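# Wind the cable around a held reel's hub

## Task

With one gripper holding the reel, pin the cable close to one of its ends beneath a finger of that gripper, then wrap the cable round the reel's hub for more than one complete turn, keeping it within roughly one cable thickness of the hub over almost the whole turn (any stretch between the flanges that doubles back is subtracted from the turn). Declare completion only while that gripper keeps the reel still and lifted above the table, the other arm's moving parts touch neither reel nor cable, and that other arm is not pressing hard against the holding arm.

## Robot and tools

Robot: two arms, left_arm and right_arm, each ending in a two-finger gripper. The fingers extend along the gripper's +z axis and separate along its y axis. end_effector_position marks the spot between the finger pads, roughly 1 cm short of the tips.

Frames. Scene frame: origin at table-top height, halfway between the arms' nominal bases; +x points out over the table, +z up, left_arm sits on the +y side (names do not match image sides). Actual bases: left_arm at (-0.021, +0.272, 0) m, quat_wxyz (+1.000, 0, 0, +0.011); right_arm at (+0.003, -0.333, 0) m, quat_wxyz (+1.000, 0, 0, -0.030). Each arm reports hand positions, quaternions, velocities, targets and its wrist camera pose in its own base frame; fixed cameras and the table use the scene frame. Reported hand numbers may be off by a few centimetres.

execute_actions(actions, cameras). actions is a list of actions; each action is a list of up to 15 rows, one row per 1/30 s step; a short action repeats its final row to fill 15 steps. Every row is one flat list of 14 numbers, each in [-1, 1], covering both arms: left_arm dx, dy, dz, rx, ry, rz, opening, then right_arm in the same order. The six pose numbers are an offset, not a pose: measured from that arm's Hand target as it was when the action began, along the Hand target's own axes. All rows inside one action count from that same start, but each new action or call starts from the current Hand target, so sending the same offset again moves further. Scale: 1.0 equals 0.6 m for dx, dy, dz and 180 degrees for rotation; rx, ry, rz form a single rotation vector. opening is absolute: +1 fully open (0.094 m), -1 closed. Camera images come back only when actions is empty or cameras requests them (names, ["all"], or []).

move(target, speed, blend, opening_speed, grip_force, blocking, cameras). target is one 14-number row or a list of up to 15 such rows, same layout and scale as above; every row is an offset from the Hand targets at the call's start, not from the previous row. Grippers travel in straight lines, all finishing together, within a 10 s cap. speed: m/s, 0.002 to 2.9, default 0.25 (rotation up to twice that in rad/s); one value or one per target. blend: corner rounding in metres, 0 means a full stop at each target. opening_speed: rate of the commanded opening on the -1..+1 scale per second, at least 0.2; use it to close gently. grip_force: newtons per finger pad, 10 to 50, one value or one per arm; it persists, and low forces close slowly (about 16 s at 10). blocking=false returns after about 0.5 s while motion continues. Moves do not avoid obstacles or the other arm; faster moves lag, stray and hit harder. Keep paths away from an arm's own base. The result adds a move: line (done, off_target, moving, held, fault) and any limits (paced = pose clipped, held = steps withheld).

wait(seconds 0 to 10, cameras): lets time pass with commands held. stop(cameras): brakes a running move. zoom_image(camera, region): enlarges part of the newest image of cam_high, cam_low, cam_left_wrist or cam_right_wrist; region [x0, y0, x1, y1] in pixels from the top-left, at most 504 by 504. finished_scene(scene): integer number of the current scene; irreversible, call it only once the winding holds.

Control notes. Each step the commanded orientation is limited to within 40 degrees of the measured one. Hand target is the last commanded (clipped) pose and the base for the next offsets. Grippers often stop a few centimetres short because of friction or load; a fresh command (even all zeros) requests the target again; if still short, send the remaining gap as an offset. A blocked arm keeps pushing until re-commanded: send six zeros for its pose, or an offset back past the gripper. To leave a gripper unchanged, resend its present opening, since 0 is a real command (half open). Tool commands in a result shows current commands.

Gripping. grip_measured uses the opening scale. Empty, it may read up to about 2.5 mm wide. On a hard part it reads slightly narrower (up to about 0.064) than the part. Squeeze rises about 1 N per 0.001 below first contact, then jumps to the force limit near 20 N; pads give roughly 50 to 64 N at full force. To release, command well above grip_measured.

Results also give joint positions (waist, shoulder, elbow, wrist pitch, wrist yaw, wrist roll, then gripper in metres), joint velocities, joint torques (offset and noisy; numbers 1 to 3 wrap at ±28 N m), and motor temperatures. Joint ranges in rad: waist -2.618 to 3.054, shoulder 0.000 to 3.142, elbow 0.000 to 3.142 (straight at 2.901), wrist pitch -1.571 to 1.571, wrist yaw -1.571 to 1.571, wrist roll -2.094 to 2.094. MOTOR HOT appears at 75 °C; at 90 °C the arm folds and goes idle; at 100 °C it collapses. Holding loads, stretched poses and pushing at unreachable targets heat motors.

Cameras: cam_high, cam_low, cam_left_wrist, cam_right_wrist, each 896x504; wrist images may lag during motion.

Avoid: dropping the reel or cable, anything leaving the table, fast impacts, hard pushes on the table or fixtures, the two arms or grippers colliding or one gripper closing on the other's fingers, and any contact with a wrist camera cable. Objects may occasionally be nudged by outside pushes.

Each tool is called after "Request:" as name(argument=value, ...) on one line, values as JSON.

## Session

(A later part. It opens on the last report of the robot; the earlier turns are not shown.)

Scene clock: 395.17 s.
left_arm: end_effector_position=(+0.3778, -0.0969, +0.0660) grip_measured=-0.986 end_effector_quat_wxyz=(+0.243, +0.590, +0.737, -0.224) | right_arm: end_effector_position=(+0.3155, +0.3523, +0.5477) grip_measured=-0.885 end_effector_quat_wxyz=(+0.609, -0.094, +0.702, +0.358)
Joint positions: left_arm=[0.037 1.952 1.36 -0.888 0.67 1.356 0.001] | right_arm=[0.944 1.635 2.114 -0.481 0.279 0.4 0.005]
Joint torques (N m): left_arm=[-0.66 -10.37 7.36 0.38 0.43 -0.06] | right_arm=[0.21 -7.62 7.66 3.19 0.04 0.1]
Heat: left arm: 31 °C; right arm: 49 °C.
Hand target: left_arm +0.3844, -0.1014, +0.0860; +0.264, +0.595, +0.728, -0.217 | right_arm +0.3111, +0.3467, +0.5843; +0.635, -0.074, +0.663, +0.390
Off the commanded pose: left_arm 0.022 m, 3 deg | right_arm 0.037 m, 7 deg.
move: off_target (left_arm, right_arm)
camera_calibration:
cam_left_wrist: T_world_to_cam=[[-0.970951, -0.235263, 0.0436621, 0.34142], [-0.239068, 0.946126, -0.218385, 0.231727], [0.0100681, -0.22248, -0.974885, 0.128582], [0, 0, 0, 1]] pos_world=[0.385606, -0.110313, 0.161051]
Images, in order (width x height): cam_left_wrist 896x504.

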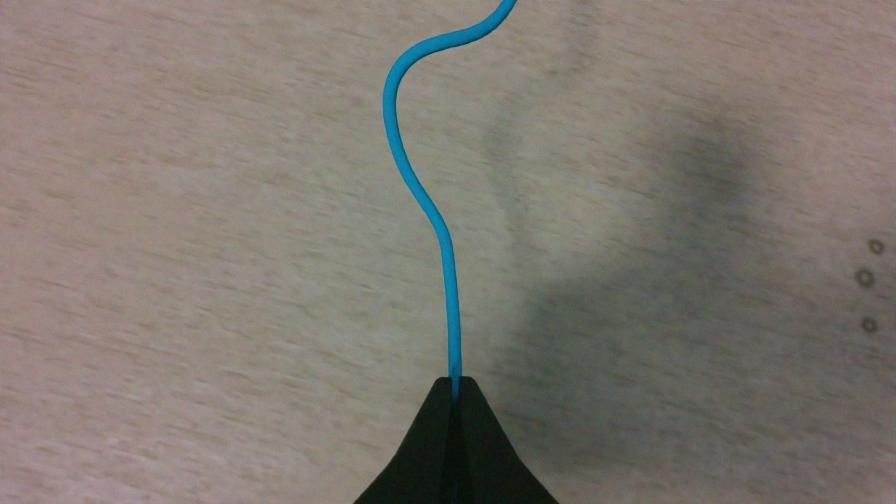

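Request:
move(target=[0.03,0.03,-0.2,0,0,0,-1,0,0,0,0,0,0.36,-1], speed=0.2)

Request:
move(target=[0.02,0.01,-0.2,0,0,0,-1,-0.0475,-0.6,-0.11,0,0,0,-1], speed=0.15, cameras=["all"])

Request:
zoom_image(camera="cam_low", region=[290, 60, 500, 290])

Request:
zoom_image(camera="cam_high", region=[340, 80, 580, 280])

Scene clock: 399.67 s.
left_arm: end_effector_position=(+0.3798, -0.0081, +0.1597) grip_measured=-0.986 end_effector_quat_wxyz=(+0.252, +0.595, +0.732, -0.214) | right_arm: end_effector_position=(+0.3151, +0.3529, +0.5475) grip_measured=-0.885 end_effector_quat_wxyz=(+0.318, +0.299, +0.642, +0.631)
Joint positions: left_arm=[0.275 1.987 1.79 -1.445 0.67 1.666 0.001] | right_arm=[0.944 1.635 2.114 -0.482 0.275 1.541 0.005]
Joint torques (N m): left_arm=[0.39 -7.72 7.45 0.09 0.54 0.1] | right_arm=[0.24 -7.69 7.62 3.2 0.09 -0.01]
Heat: left arm: 31 °C; right arm: 49 °C.
Hand target: left_arm +0.3841, -0.0088, +0.1665; +0.264, +0.595, +0.728, -0.217 | right_arm +0.3111, +0.3467, +0.5844; +0.328, +0.292, +0.599, +0.669
Off the commanded pose: left_arm 0.008 m, 2 deg | right_arm 0.038 m, 7 deg.
move: off_target (right_arm)

Scene clock: 403.17 s.
left_arm: end_effector_position=(+0.3740, +0.0800, +0.2284) grip_measured=-0.986 end_effector_quat_wxyz=(+0.314, +0.551, +0.765, -0.115) | right_arm: end_effector_position=(+0.3053, +0.3076, +0.1840) grip_measured=-0.885 end_effector_quat_wxyz=(+0.309, +0.308, +0.647, +0.625)
Joint positions: left_arm=[0.508 1.916 1.963 -1.549 0.679 1.733 0.001] | right_arm=[0.871 1.575 0.471 1.076 0.203 1.563 0.005]
Joint torques (N m): left_arm=[0.53 -9.94 7.61 0.36 0.58 0.06] | right_arm=[-0.29 -6 6.26 3.74 0.04 -0.12]
Heat: left arm: 31 °C; right arm: 50 °C.
Hand target: left_arm +0.3731, +0.0770, +0.2507; +0.264, +0.595, +0.728, -0.217 | right_arm +0.3085, +0.3080, +0.2192; +0.328, +0.292, +0.600, +0.669
Off the commanded pose: left_arm 0.023 m, 15 deg | right_arm 0.035 m, 8 deg.
joint sent to its limit (left arm) — joint 4 (wrist pitch), lower limit. The joint targets are off in orientation, not in position.
move: off_target (left_arm, right_arm)
camera_calibration:
cam_left_wrist: T_world_to_cam=[[-0.902763, -0.395386, -0.169378, 0.408222], [-0.358433, 0.90918, -0.211936, 0.145029], [0.237792, -0.130617, -0.962494, 0.230976], [0, 0, 0, 1]] pos_world=[0.365586, 0.0597175, 0.322194]
cam_right_wrist: T_world_to_cam=[[-0.0169918, -0.0107337, -0.999798, 0.196251], [-0.880925, 0.473153, 0.00989183, 0.158995], [0.472951, 0.880915, -0.0174953, -0.318701], [0, 0, 0, 1]] pos_world=[0.294127, 0.207626, 0.189063]

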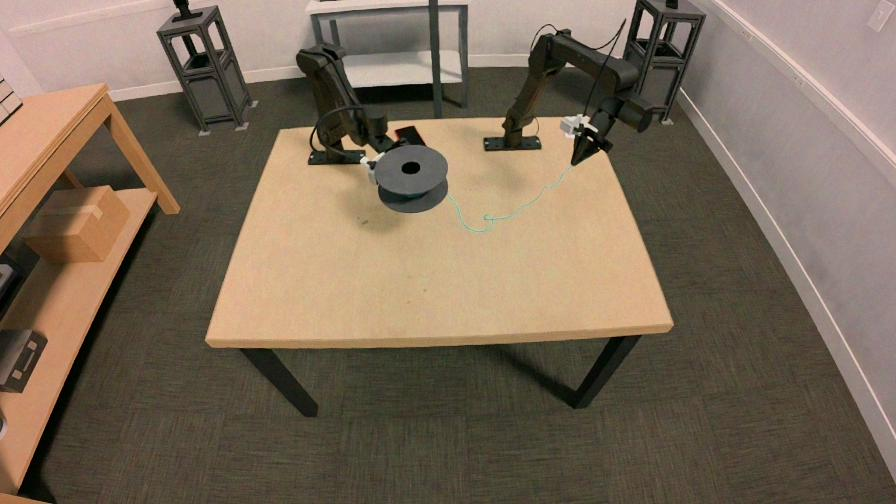

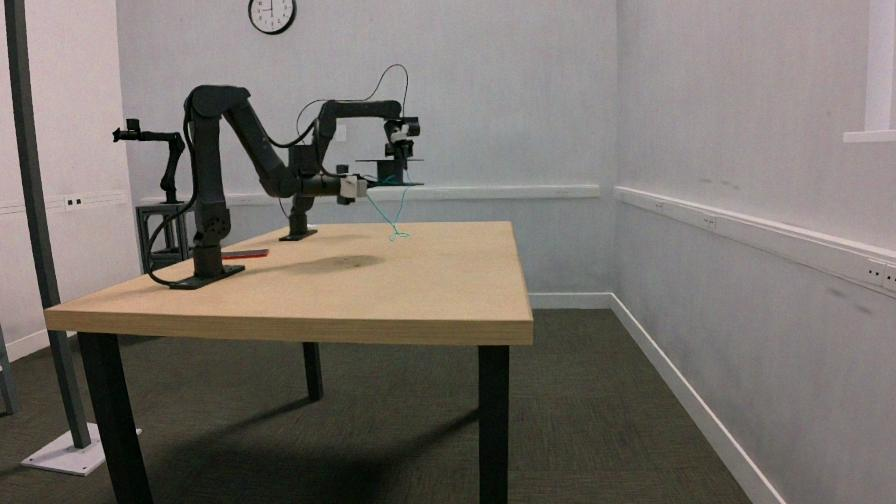

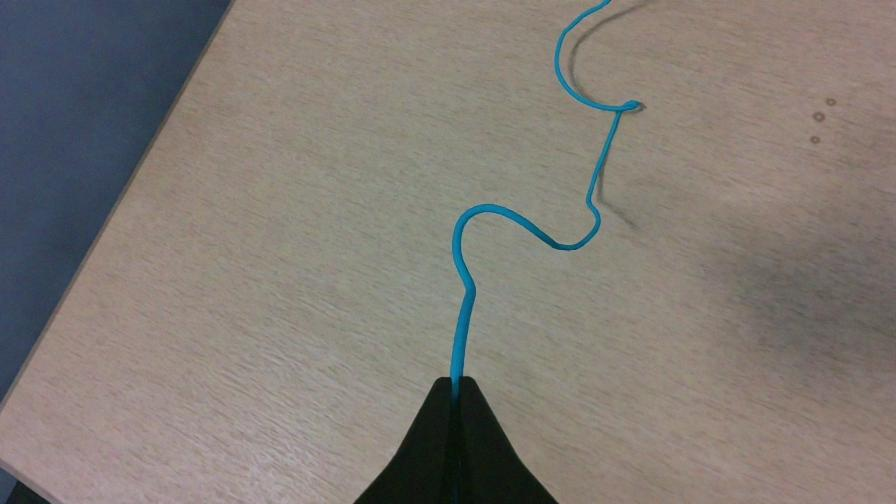

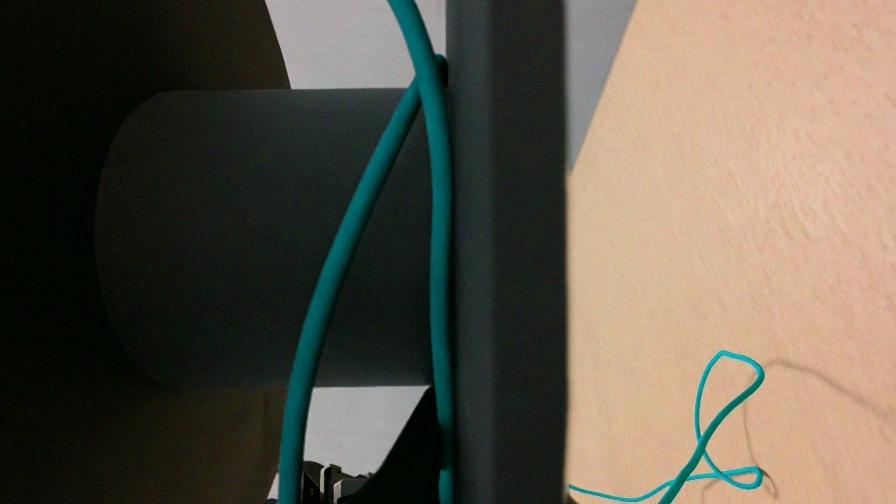

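Scaled by 2.191 from the camera's 896x504 image, which has a finer 1280x720 frame.

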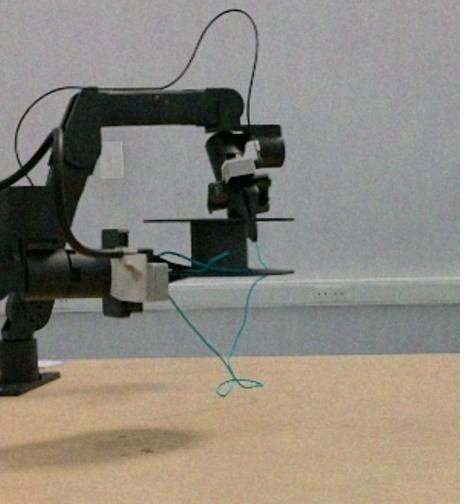

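Scaled by 2.100 from the camera's 896x504 image, which has a finer 1280x720 frame.

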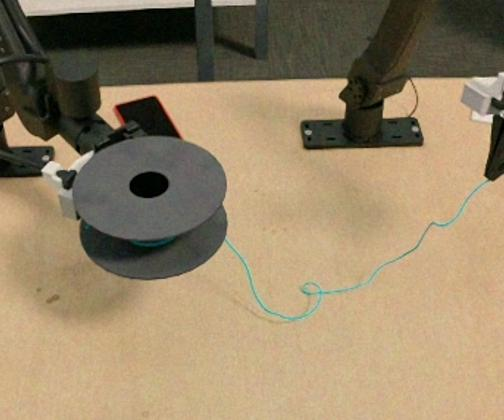

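Request:
move(target=[-0.231,0.082,0.088,-0.248,-0.101,-0.208,-1,0,0,0,0,0,0,-1], speed=0.25)

Request:
move(target=[[-0.215,-0.148,0.172,0,0,0,-1,0,0,0,0,0,0,-1],[-0.312,-0.295,0.2077,0,0,0,-1,0,0,0,0,0,0,-1],[-0.338,-0.444,0.186,0,0,0,-1,0,0,0,0,0,0,-1],[-0.315,-0.555,0.1124,0,0,0,-1,0,0,0,0,0,0,-1]], speed=0.13, blend=0.03, cameras=["all"])

Request:
zoom_image(camera="cam_low", region=[290, 40, 500, 290])

Request:
zoom_image(camera="cam_high", region=[320, 80, 540, 280])

Scene clock: 407.57 s.
left_arm: end_effector_position=(+0.4527, -0.0481, +0.2871) grip_measured=-0.986 end_effector_quat_wxyz=(+0.474, +0.154, +0.862, -0.091) | right_arm: end_effector_position=(+0.3053, +0.3076, +0.1840) grip_measured=-0.885 end_effector_quat_wxyz=(+0.309, +0.308, +0.647, +0.625)
Joint positions: left_arm=[0.017 1.508 1.431 -0.521 0.321 0.199 0.001] | right_arm=[0.871 1.575 0.471 1.076 0.203 1.563 0.005]
Joint torques (N m): left_arm=[-0.64 -7.99 5.6 1.9 0.07 -0.07] | right_arm=[-0.31 -5.94 6.27 3.74 0.05 -0.14]
Heat: left arm: 31 °C; right arm: 51 °C.
Hand target: left_arm +0.4491, -0.0506, +0.2992; +0.491, +0.155, +0.853, -0.089 | right_arm +0.3085, +0.3080, +0.2192; +0.327, +0.292, +0.600, +0.669
Off the commanded pose: left_arm 0.013 m, 2 deg | right_arm 0.035 m, 8 deg.
move: off_target (left_arm, right_arm)

Scene clock: 411.87 s.
left_arm: end_effector_position=(+0.4798, -0.4265, +0.3971) grip_measured=-0.986 end_effector_quat_wxyz=(+0.597, +0.178, +0.769, -0.145) | right_arm: end_effector_position=(+0.3053, +0.3076, +0.1840) grip_measured=-0.885 end_effector_quat_wxyz=(+0.309, +0.308, +0.647, +0.625)
Joint positions: left_arm=[-0.824 2.387 2.835 -0.711 -0.346 -0.102 0.001] | right_arm=[0.871 1.575 0.471 1.076 0.203 1.563 0.005]
Joint torques (N m): left_arm=[0.25 -13.26 7.87 1.94 -0.11 -0.14] | right_arm=[-0.35 -5.98 6.26 3.74 0.05 -0.14]
Heat: left arm: 32 °C; right arm: 51 °C.
Hand target: left_arm +0.4756, -0.4163, +0.4286; +0.491, +0.155, +0.853, -0.089 | right_arm +0.3085, +0.3080, +0.2191; +0.327, +0.292, +0.600, +0.669
Off the commanded pose: left_arm 0.033 m, 17 deg | right_arm 0.035 m, 8 deg.
elbow stopped short (left arm): the move would have taken joint 3 (elbow) straighter than the controller allows.
move: off_target (left_arm, right_arm)
camera_calibration:
cam_left_wrist: T_world_to_cam=[[-0.42433, -0.904997, 0.0303947, -0.19431], [-0.593062, 0.252393, -0.764575, 0.731134], [0.684267, -0.342458, -0.643817, -0.129096], [0, 0, 0, 1]] pos_world=[0.439492, -0.404593, 0.481799]
cam_right_wrist: T_world_to_cam=[[-0.0169918, -0.0107337, -0.999798, 0.196251], [-0.880925, 0.473153, 0.00989183, 0.158995], [0.472951, 0.880915, -0.0174953, -0.318701], [0, 0, 0, 1]] pos_world=[0.294127, 0.207626, 0.189063]

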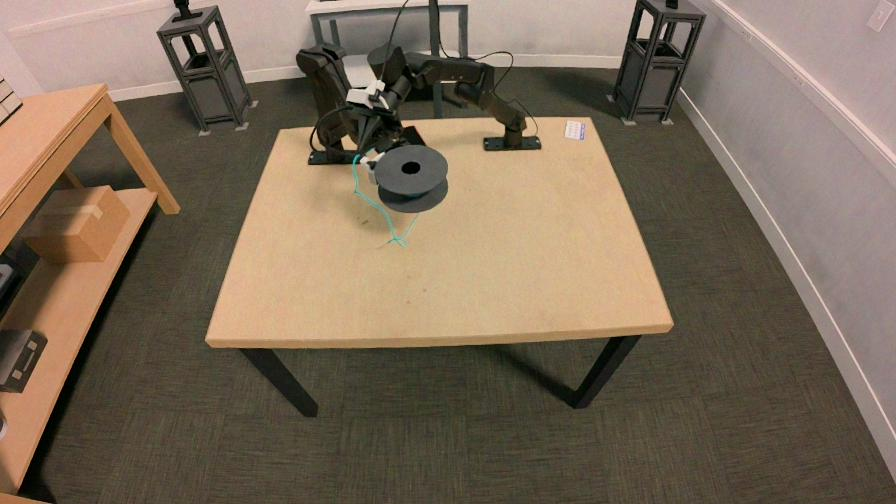

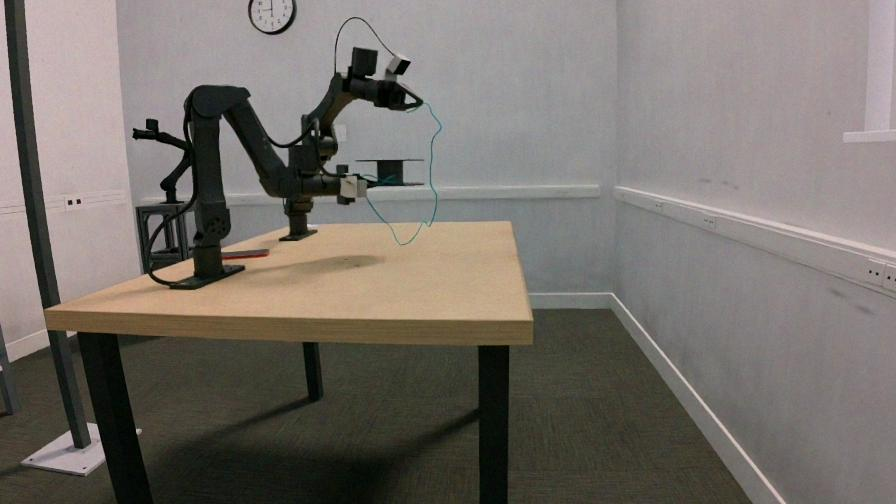

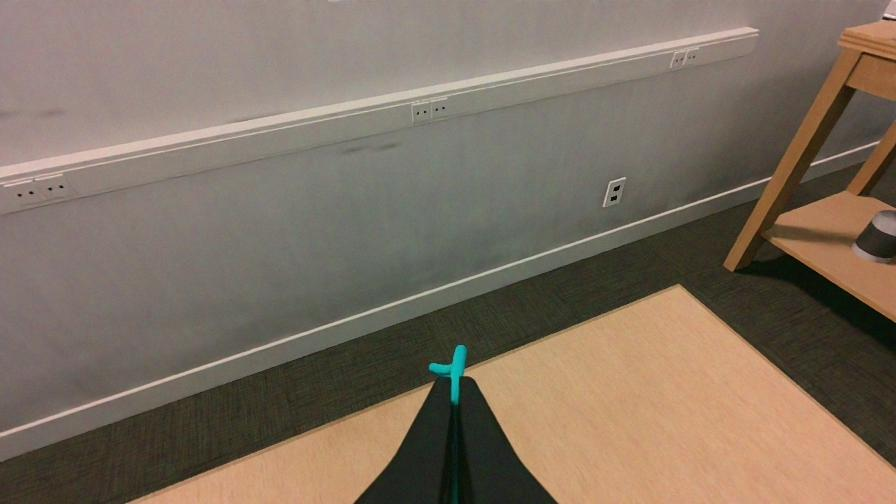

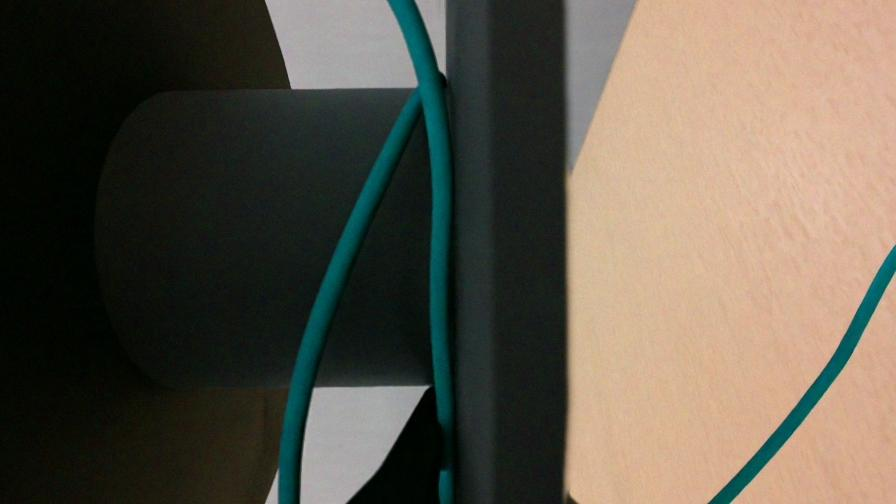

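Scaled by 2.016 from the camera's 896x504 image, which has a finer 1280x720 frame.

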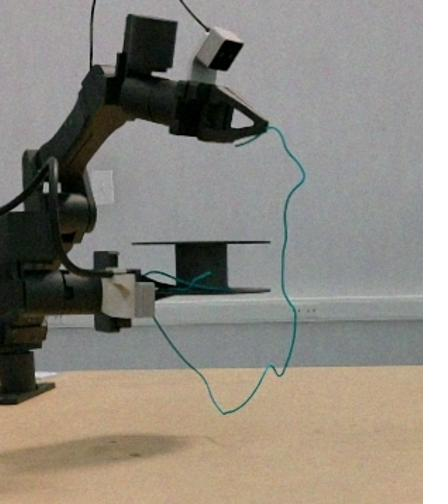

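Scaled by 2.291 from the camera's 896x504 image, which has a finer 1280x720 frame.

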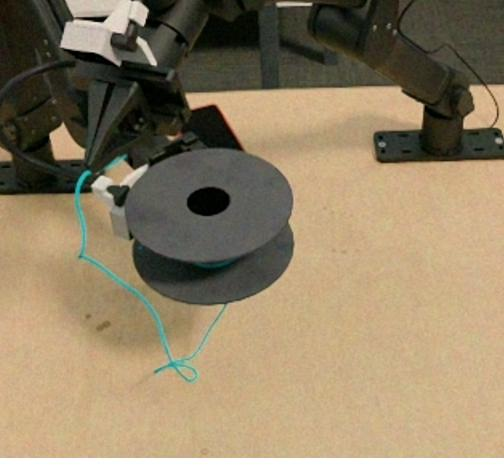

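Request:
move(target=[[-0.0023,0.2647,0.0994,0,0,0,-1,0,0,0,0,0,0,-1],[0.1,0.436,0.0557,0,0,0,-1,0,0,0,0,0,0,-1],[0.3445,0.591,-0.1013,0,0,0,-1,0,0,0,0,0,0,-1],[0.6886,0.7745,-0.164,0,0,0,-1,0,-0.13,-0.02,0,0,0,-1]], speed=0.2, blend=0.04, cameras=["all"])

Request:
zoom_image(camera="cam_high", region=[340, 80, 620, 280])

Scene clock: 418.83 s.
left_arm: end_effector_position=(+0.3642, +0.1233, +0.1187) grip_measured=-0.986 end_effector_quat_wxyz=(+0.482, +0.147, +0.860, -0.086) | right_arm: end_effector_position=(+0.2983, +0.2993, +0.0782) grip_measured=-0.885 end_effector_quat_wxyz=(+0.291, +0.323, +0.698, +0.569)
Joint positions: left_arm=[0.671 1.538 0.818 -0.139 0.813 0.693 0.001] | right_arm=[0.871 1.916 0.383 1.345 0.203 1.571 0.005]
Joint torques (N m): left_arm=[0.28 -4.97 5.41 1.52 0.58 0.11] | right_arm=[-0.05 -6.9 3.97 5.08 0.14 -0.09]
Heat: left arm: 32 °C; right arm: 53 °C.
Hand target: left_arm +0.3650, +0.1217, +0.1210; +0.491, +0.155, +0.853, -0.089 | right_arm +0.3060, +0.3058, +0.1404; +0.327, +0.292, +0.599, +0.669
Off the commanded pose: left_arm 0.003 m, 2 deg | right_arm 0.063 m, 17 deg.
elbow stopped short (left arm): the move would have taken joint 3 (elbow) straighter than the controller allows.
joint sent to its limit (right arm) — joint 4 (wrist pitch), upper limit. The joint targets are off in position and orientation.
move: off_target (right_arm)
camera_calibration:
cam_left_wrist: T_world_to_cam=[[-0.306835, -0.9516, 0.0175866, 0.227246], [-0.803862, 0.249216, -0.54009, 0.361452], [0.509567, -0.179855, -0.841424, 0.026106], [0, 0, 0, 1]] pos_world=[0.346982, 0.130863, 0.213187]
cam_right_wrist: T_world_to_cam=[[-0.124826, -0.126553, -0.984075, 0.155916], [-0.877266, 0.477406, 0.0498829, 0.152303], [0.46349, 0.869522, -0.170613, -0.29177], [0, 0, 0, 1]] pos_world=[0.288305, 0.200722, 0.0960563]

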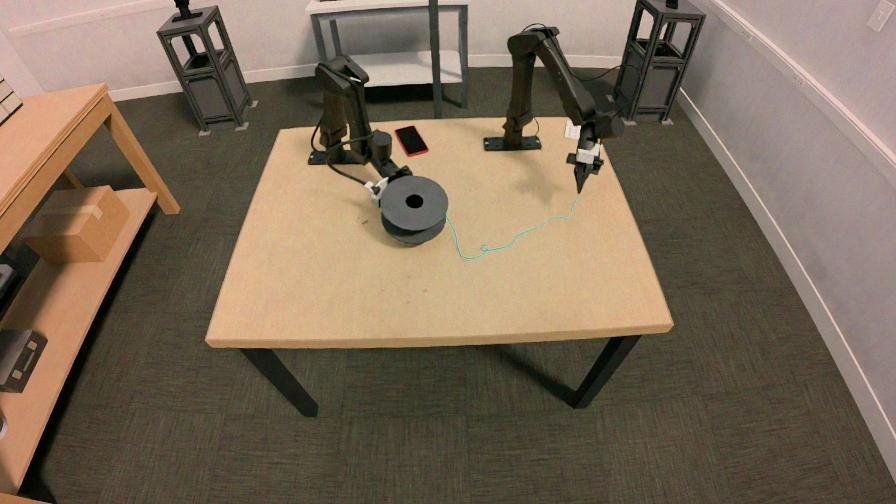

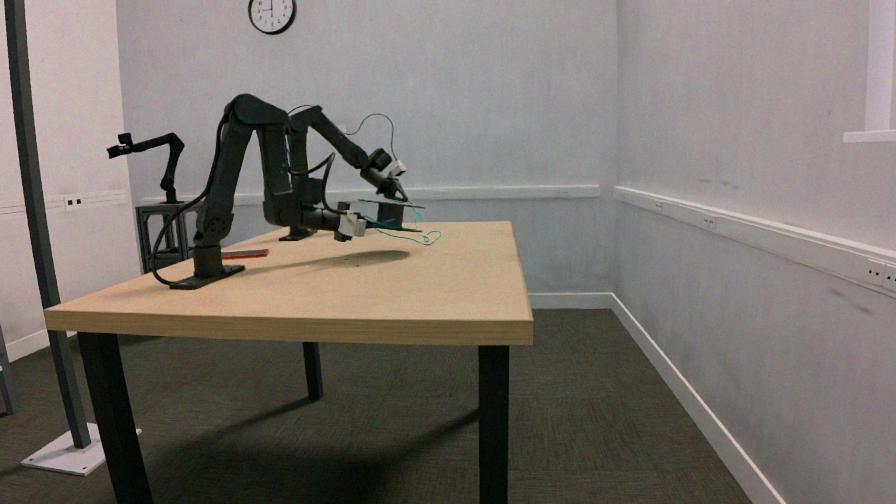

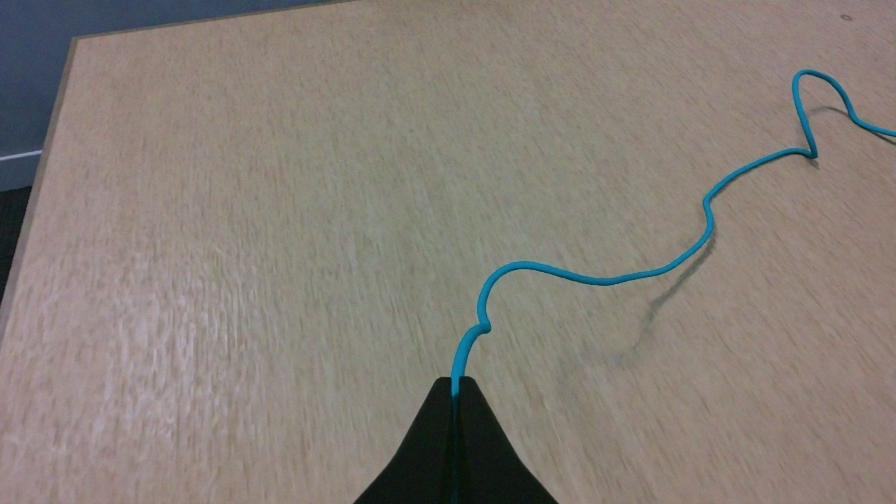

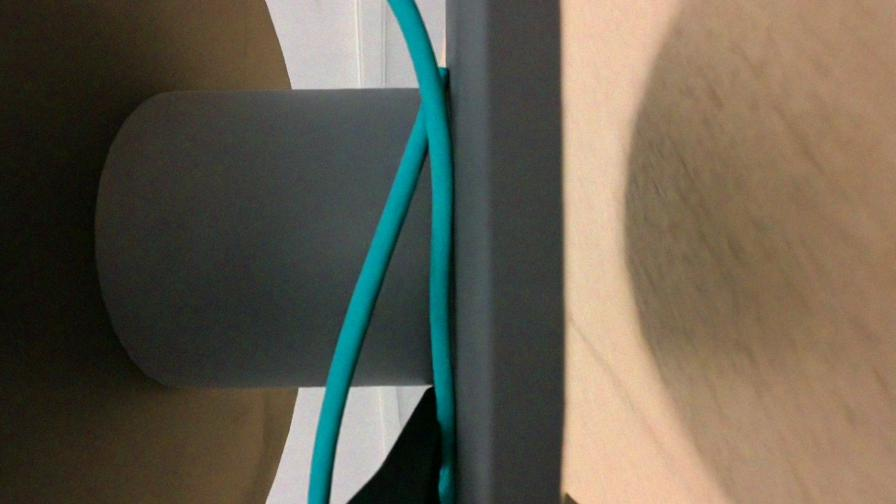

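Scaled by 1.800 from the camera's 896x504 image, which has a finer 1280x720 frame.

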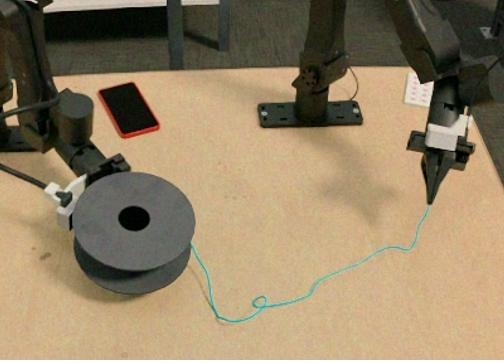

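Request:
move(target=[[0.115,0,0.067,0,0,0,-1,0,0,0,0,0,0,-1],[0.115,0,0.067,0,0,0,-0.3,0,0,0,0,0,0,-1],[-0.05,0,-0.05,0,0,0,-0.3,0,0,0,0,0,0,-1],[-0.04,-0.138,0.1024,0.248,0.101,0.208,-0.2,0,0,0,0,0,0,-1]], speed=0.15, cameras=["cam_left_wrist","cam_high"])

Scene clock: 432.47 s.
left_arm: end_effector_position=(+0.3925, +0.0233, +0.1060) grip_measured=-0.202 end_effector_quat_wxyz=(+0.257, +0.592, +0.733, -0.215) | right_arm: end_effector_position=(+0.2983, +0.2993, +0.0782) grip_measured=-0.885 end_effector_quat_wxyz=(+0.291, +0.323, +0.698, +0.569)
Joint positions: left_arm=[0.347 2.099 1.734 -1.33 0.674 1.749 0.038] | right_arm=[0.871 1.916 0.383 1.345 0.203 1.571 0.005]
Joint torques (N m): left_arm=[-0.42 -8.44 7.47 0.03 0.43 0.09] | right_arm=[-0.06 -6.87 3.97 5.1 0.12 -0.09]
Motor temperatures (°C): left_arm=[20 31 25 29 20 19 20] | right_arm=[22 28 28 60 23 19 24]
Heat: left arm: 31 °C; right arm: 60 °C.
Hand target: left_arm +0.3969, +0.0214, +0.1108; +0.264, +0.595, +0.728, -0.217 | right_arm +0.3060, +0.3058, +0.1404; +0.327, +0.292, +0.599, +0.669
Off the commanded pose: left_arm 0.007 m, 1 deg | right_arm 0.063 m, 17 deg.
joint sent to its limit (right arm) — joint 4 (wrist pitch), upper limit. The joint targets are off in position and orientation.
move: off_target (right_arm)
camera_calibration:
cam_left_wrist: T_world_to_cam=[[-0.971132, -0.238219, 0.0124057, 0.385584], [-0.234651, 0.944643, -0.229321, 0.129713], [0.0429098, -0.225612, -0.973272, 0.181128], [0, 0, 0, 1]] pos_world=[0.397119, 0.0101859, 0.20125]
Images, in order (width x height): cam_high 896x504, cam_left_wrist 896x504.

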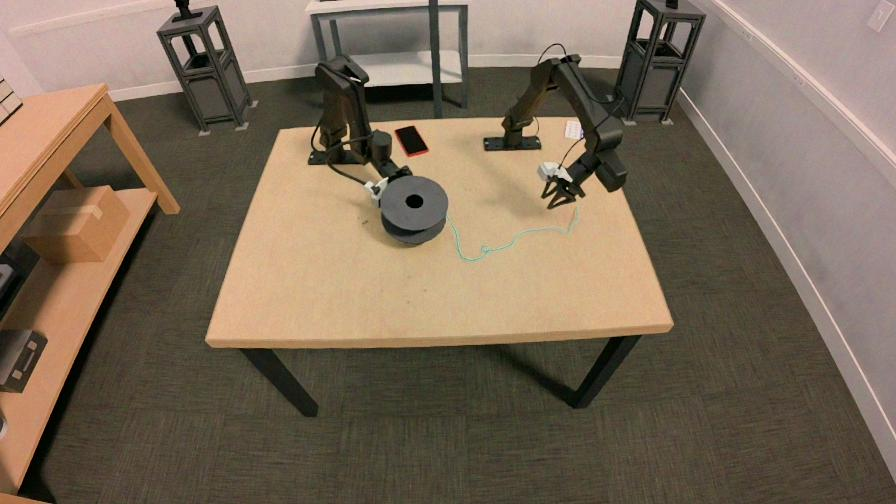

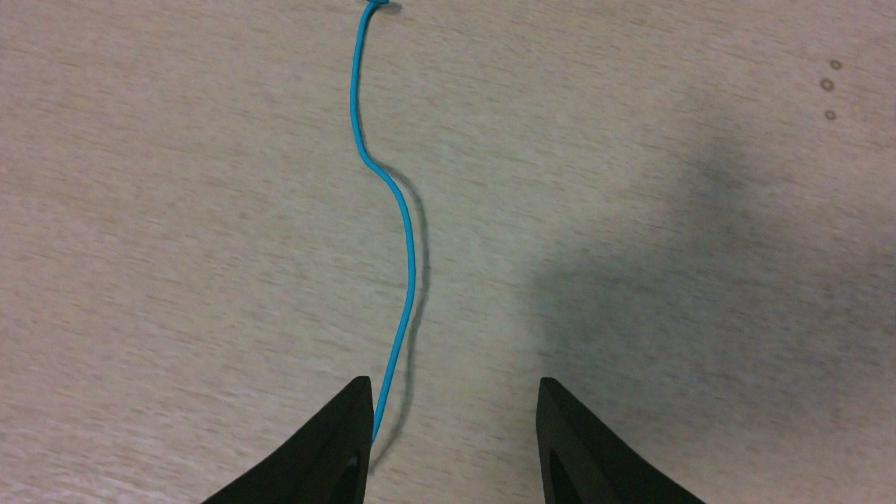

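Request:
move(target=[[0.012,0.032,0.11,0,0,0,-0.3,0,0,0,0,0,0,-1],[0.022,0.032,0.168,0,0,0,-0.3,0,0,0,0,0,0,-1]], speed=0.1, cameras=["cam_left_wrist"])

Scene clock: 435.40 s.
left_arm: end_effector_position=(+0.4277, -0.0240, +0.0266) grip_measured=-0.299 end_effector_quat_wxyz=(+0.259, +0.600, +0.729, -0.206) | right_arm: end_effector_position=(+0.2983, +0.2993, +0.0782) grip_measured=-0.885 end_effector_quat_wxyz=(+0.291, +0.323, +0.698, +0.569)
Joint positions: left_arm=[0.207 2.216 1.603 -0.957 0.674 1.584 0.033] | right_arm=[0.871 1.916 0.383 1.345 0.203 1.571 0.005]
Joint torques (N m): left_arm=[-0.25 -9.24 4.4 0.41 0.57 -0.04] | right_arm=[-0.03 -6.87 3.99 5.1 0.13 -0.1]
Motor temperatures (°C): left_arm=[20 31 25 28 20 19 20] | right_arm=[22 28 28 61 23 19 24]
Heat: left arm: 31 °C; right arm: 61 °C.
Hand target: left_arm +0.4265, -0.0284, +0.0251; +0.264, +0.595, +0.728, -0.217 | right_arm +0.3060, +0.3058, +0.1404; +0.327, +0.292, +0.599, +0.669
Off the commanded pose: left_arm 0.005 m, 1 deg | right_arm 0.063 m, 17 deg.
joint sent to its limit (right arm) — joint 4 (wrist pitch), upper limit. The joint targets are off in position and orientation.
move: off_target (right_arm)
camera_calibration:
cam_left_wrist: T_world_to_cam=[[-0.973763, -0.227387, -0.00897613, 0.411597], [-0.219856, 0.950226, -0.220757, 0.158031], [0.0587267, -0.212992, -0.975287, 0.0852847], [0, 0, 0, 1]] pos_world=[0.430534, -0.0384084, 0.121758]
Images, in order (width x height): cam_left_wrist 896x504.

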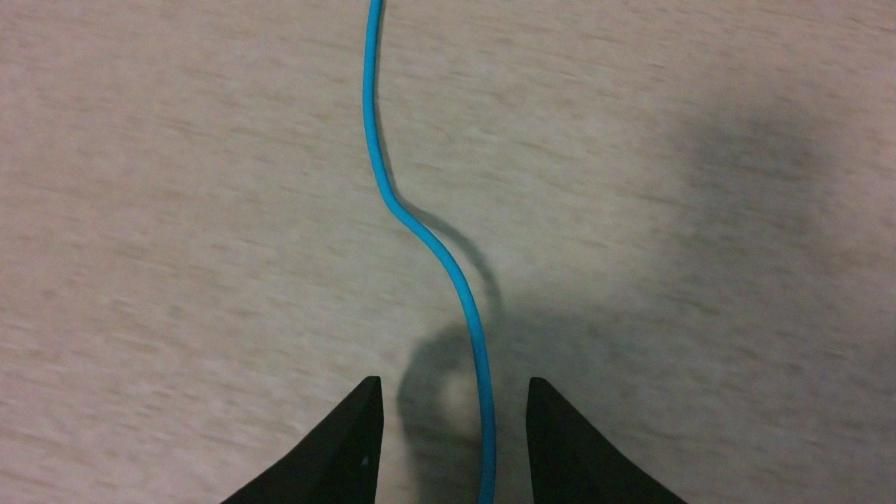

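Request:
move(target=[[0.008,-0.004,0.012,0,0,0,-0.3,0,0,0,0,0,0,-1],[0.008,-0.004,0.012,0,0,0,-1,0,0,0,0,0,0,-1],[-0.1,-0.004,-0.13,0,0,0,-1,0,0.16,0.02,0,0,0,-1]], speed=0.1, opening_speed=1, cameras=["all"])

Request:
zoom_image(camera="cam_high", region=[340, 80, 620, 280])

Scene clock: 439.73 s.
left_arm: end_effector_position=(+0.4183, -0.0260, +0.1009) grip_measured=-0.973 end_effector_quat_wxyz=(+0.240, +0.591, +0.735, -0.229) | right_arm: end_effector_position=(+0.3033, +0.3052, +0.1896) grip_measured=-0.885 end_effector_quat_wxyz=(+0.305, +0.312, +0.647, +0.625)
Joint positions: left_arm=[0.207 2.159 1.812 -1.286 0.674 1.583 0.001] | right_arm=[0.871 1.534 0.472 1.03 0.203 1.573 0.005]
Joint torques (N m): left_arm=[0.65 -12.15 7.51 0.16 0.53 0.1] | right_arm=[-0.13 -8.8 8.25 3.19 0.07 -0.25]
Motor temperatures (°C): left_arm=[20 33 25 28 20 19 20] | right_arm=[22 28 28 62 23 19 24]
Heat: left arm: 33 °C; right arm: 62 °C.
Hand target: left_arm +0.4234, -0.0248, +0.1234; +0.264, +0.595, +0.728, -0.217 | right_arm +0.3069, +0.3068, +0.2371; +0.328, +0.292, +0.600, +0.669
Off the commanded pose: left_arm 0.023 m, 3 deg | right_arm 0.048 m, 8 deg.
move: off_target (left_arm, right_arm)
camera_calibration:
cam_left_wrist: T_world_to_cam=[[-0.972241, -0.227661, 0.0540168, 0.395549], [-0.233978, 0.947241, -0.219064, 0.179935], [-0.00129462, -0.225622, -0.974214, 0.182504], [0, 0, 0, 1]] pos_world=[0.426906, -0.0392142, 0.195849]
cam_right_wrist: T_world_to_cam=[[-0.0266156, -0.00646615, -0.999625, 0.203307], [-0.880646, 0.473336, 0.0203859, 0.156125], [0.473027, 0.880858, -0.0182925, -0.315495], [0, 0, 0, 1]] pos_world=[0.29214, 0.205321, 0.194277]

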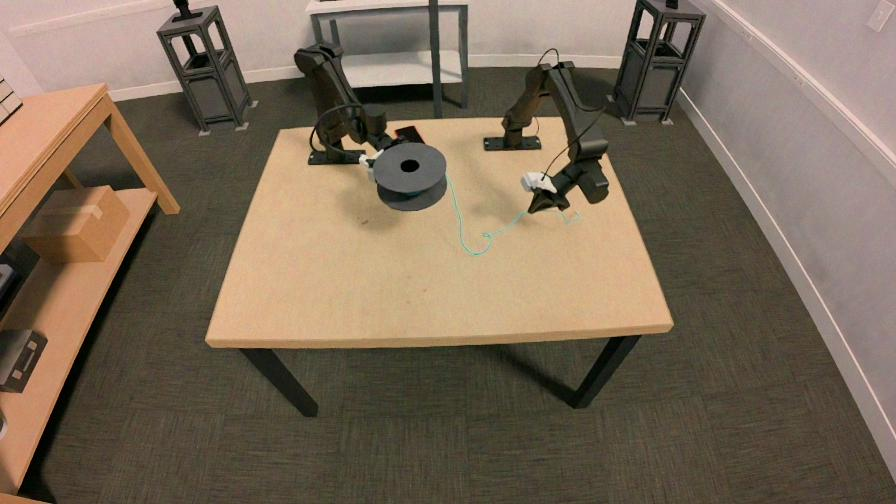

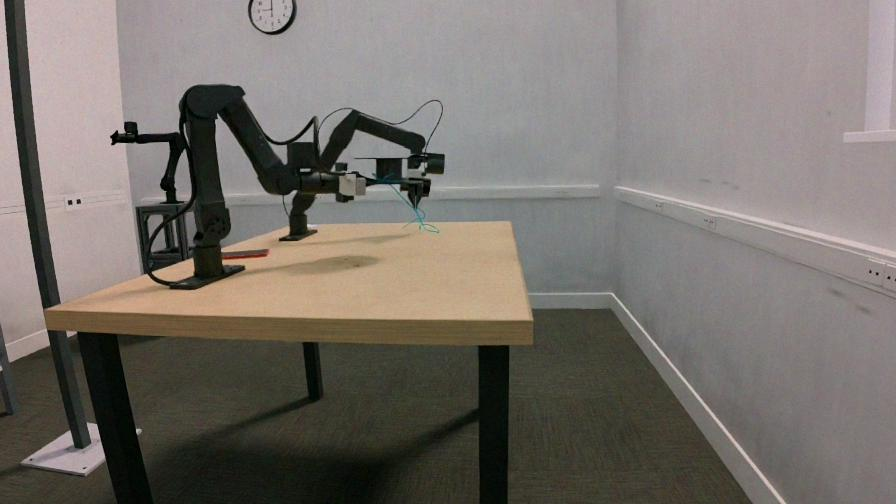

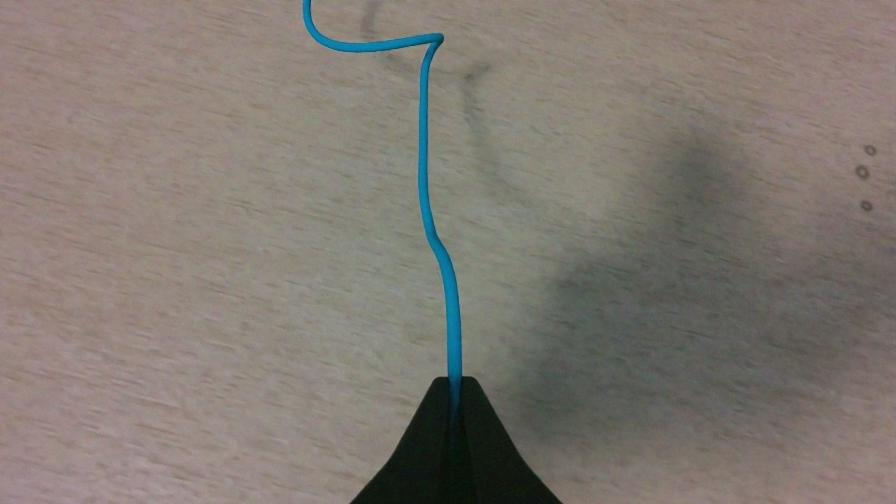

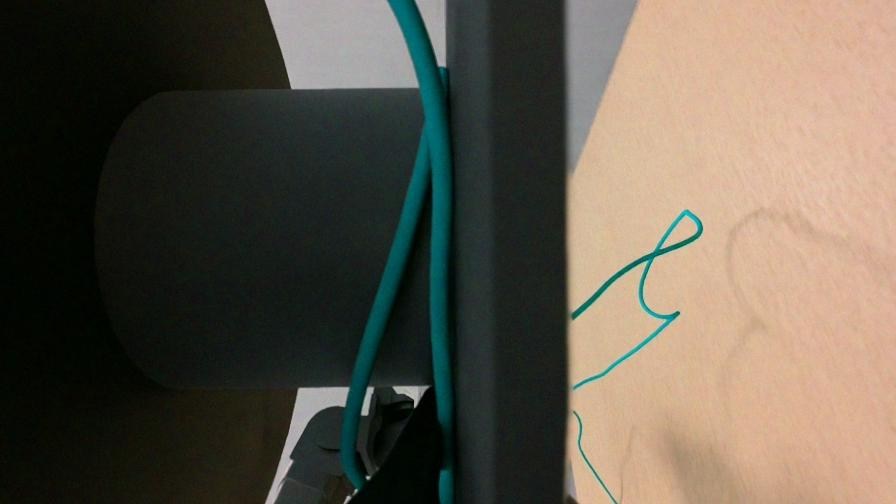

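Scaled by 1.800 from the camera's 896x504 image, which has a finer 1280x720 frame.

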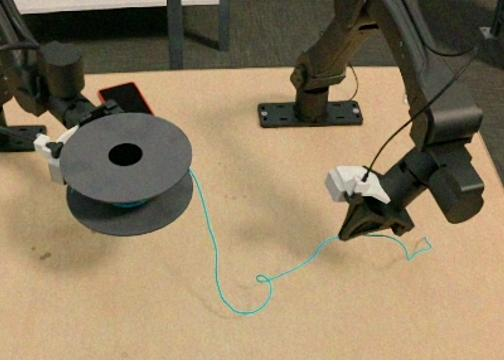

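Request:
move(target=[-0.19,0.046,-0.225,-0.248,-0.101,-0.208,-1,0,0,0,0,0,0,-1], speed=0.25)

Request:
move(target=[-0.299,-0.118,0.1844,0,0,0,-1,0,0,0,0,0,0,-1], speed=0.15, cameras=["all"])

Request:
zoom_image(camera="cam_low", region=[290, 40, 540, 290])

Request:
zoom_image(camera="cam_high", region=[320, 80, 560, 280])

Scene clock: 445.67 s.
left_arm: end_effector_position=(+0.4537, -0.0172, +0.2912) grip_measured=-0.973 end_effector_quat_wxyz=(+0.478, +0.153, +0.860, -0.091) | right_arm: end_effector_position=(+0.3033, +0.3052, +0.1896) grip_measured=-0.885 end_effector_quat_wxyz=(+0.305, +0.312, +0.647, +0.625)
Joint positions: left_arm=[0.117 1.521 1.458 -0.547 0.404 0.256 0.001] | right_arm=[0.871 1.534 0.472 1.03 0.203 1.573 0.005]
Joint torques (N m): left_arm=[-0.69 -7.75 5.24 1.91 0.08 -0.04] | right_arm=[-0.12 -8.83 8.23 3.19 0.07 -0.26]
Motor temperatures (°C): left_arm=[20 33 25 28 20 19 20] | right_arm=[22 28 29 59 23 19 24]
Heat: left arm: 33 °C; right arm: 59 °C.
Hand target: left_arm +0.4509, -0.0200, +0.3000; +0.491, +0.155, +0.853, -0.089 | right_arm +0.3069, +0.3068, +0.2371; +0.328, +0.292, +0.600, +0.669
Off the commanded pose: left_arm 0.010 m, 2 deg | right_arm 0.048 m, 8 deg.
move: off_target (right_arm)

Scene clock: 447.80 s.
left_arm: end_effector_position=(+0.5979, -0.1515, +0.3835) grip_measured=-0.973 end_effector_quat_wxyz=(+0.545, +0.147, +0.820, -0.095) | right_arm: end_effector_position=(+0.3033, +0.3052, +0.1896) grip_measured=-0.885 end_effector_quat_wxyz=(+0.305, +0.312, +0.647, +0.625)
Joint positions: left_arm=[-0.213 2.33 2.836 -0.908 0.125 0.059 0.001] | right_arm=[0.871 1.534 0.472 1.03 0.203 1.573 0.005]
Joint torques (N m): left_arm=[0.01 -10.51 7.79 2.09 0 -0.08] | right_arm=[-0.14 -8.84 8.27 3.19 0.07 -0.27]
Motor temperatures (°C): left_arm=[20 33 25 28 20 19 20] | right_arm=[22 28 29 58 23 19 24]
Heat: left arm: 33 °C; right arm: 58 °C.
Hand target: left_arm +0.6000, -0.1515, +0.3995; +0.491, +0.155, +0.853, -0.089 | right_arm +0.3069, +0.3068, +0.2371; +0.328, +0.292, +0.600, +0.669
Off the commanded pose: left_arm 0.016 m, 7 deg | right_arm 0.048 m, 8 deg.
elbow stopped short (left arm): the move would have taken joint 3 (elbow) straighter than the controller allows.
move: off_target (left_arm, right_arm)
camera_calibration:
cam_left_wrist: T_world_to_cam=[[-0.317864, -0.94808, 0.0103518, 0.0426839], [-0.715275, 0.232616, -0.658993, 0.750935], [0.62237, -0.216874, -0.752078, -0.0269671], [0, 0, 0, 1]] pos_world=[0.567476, -0.14006, 0.474138]
cam_right_wrist: T_world_to_cam=[[-0.0266156, -0.00646615, -0.999625, 0.203307], [-0.880646, 0.473336, 0.0203859, 0.156125], [0.473027, 0.880858, -0.0182925, -0.315495], [0, 0, 0, 1]] pos_world=[0.29214, 0.205321, 0.194277]

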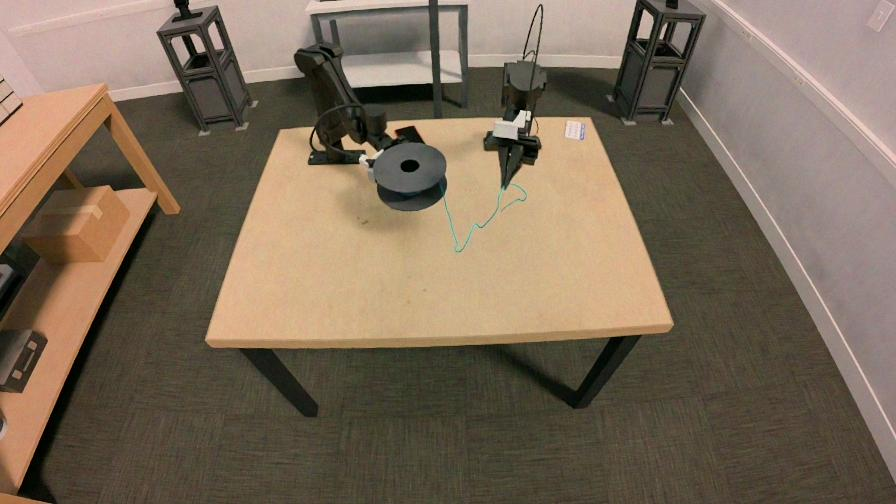

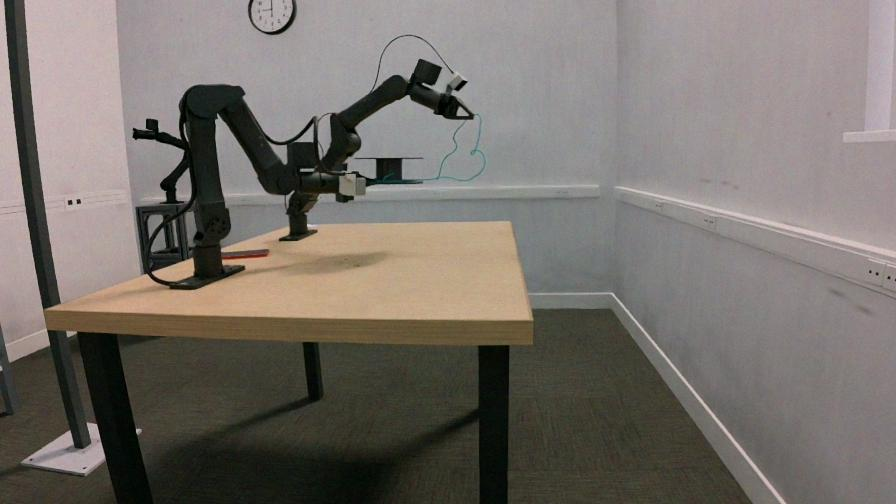

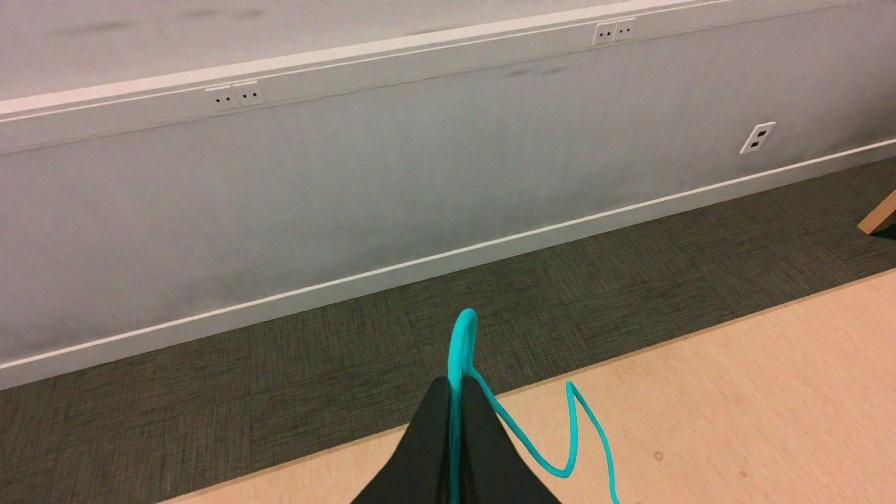

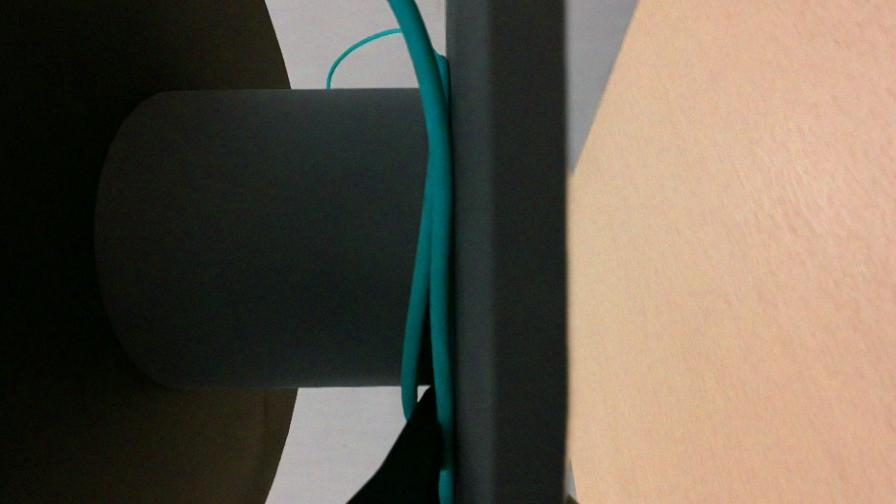

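Scaled by 2.016 from the camera's 896x504 image, which has a finer 1280x720 frame.

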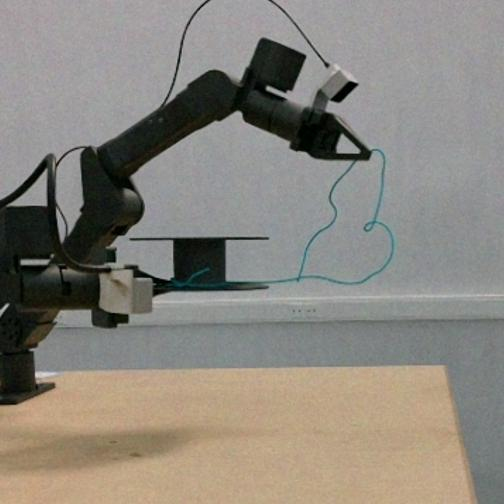

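Scaled by 2.100 from the camera's 896x504 image, which has a finer 1280x720 frame.

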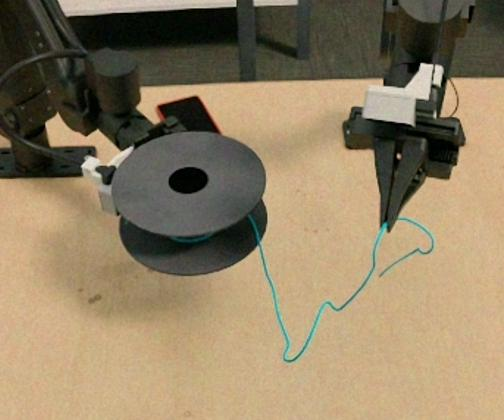

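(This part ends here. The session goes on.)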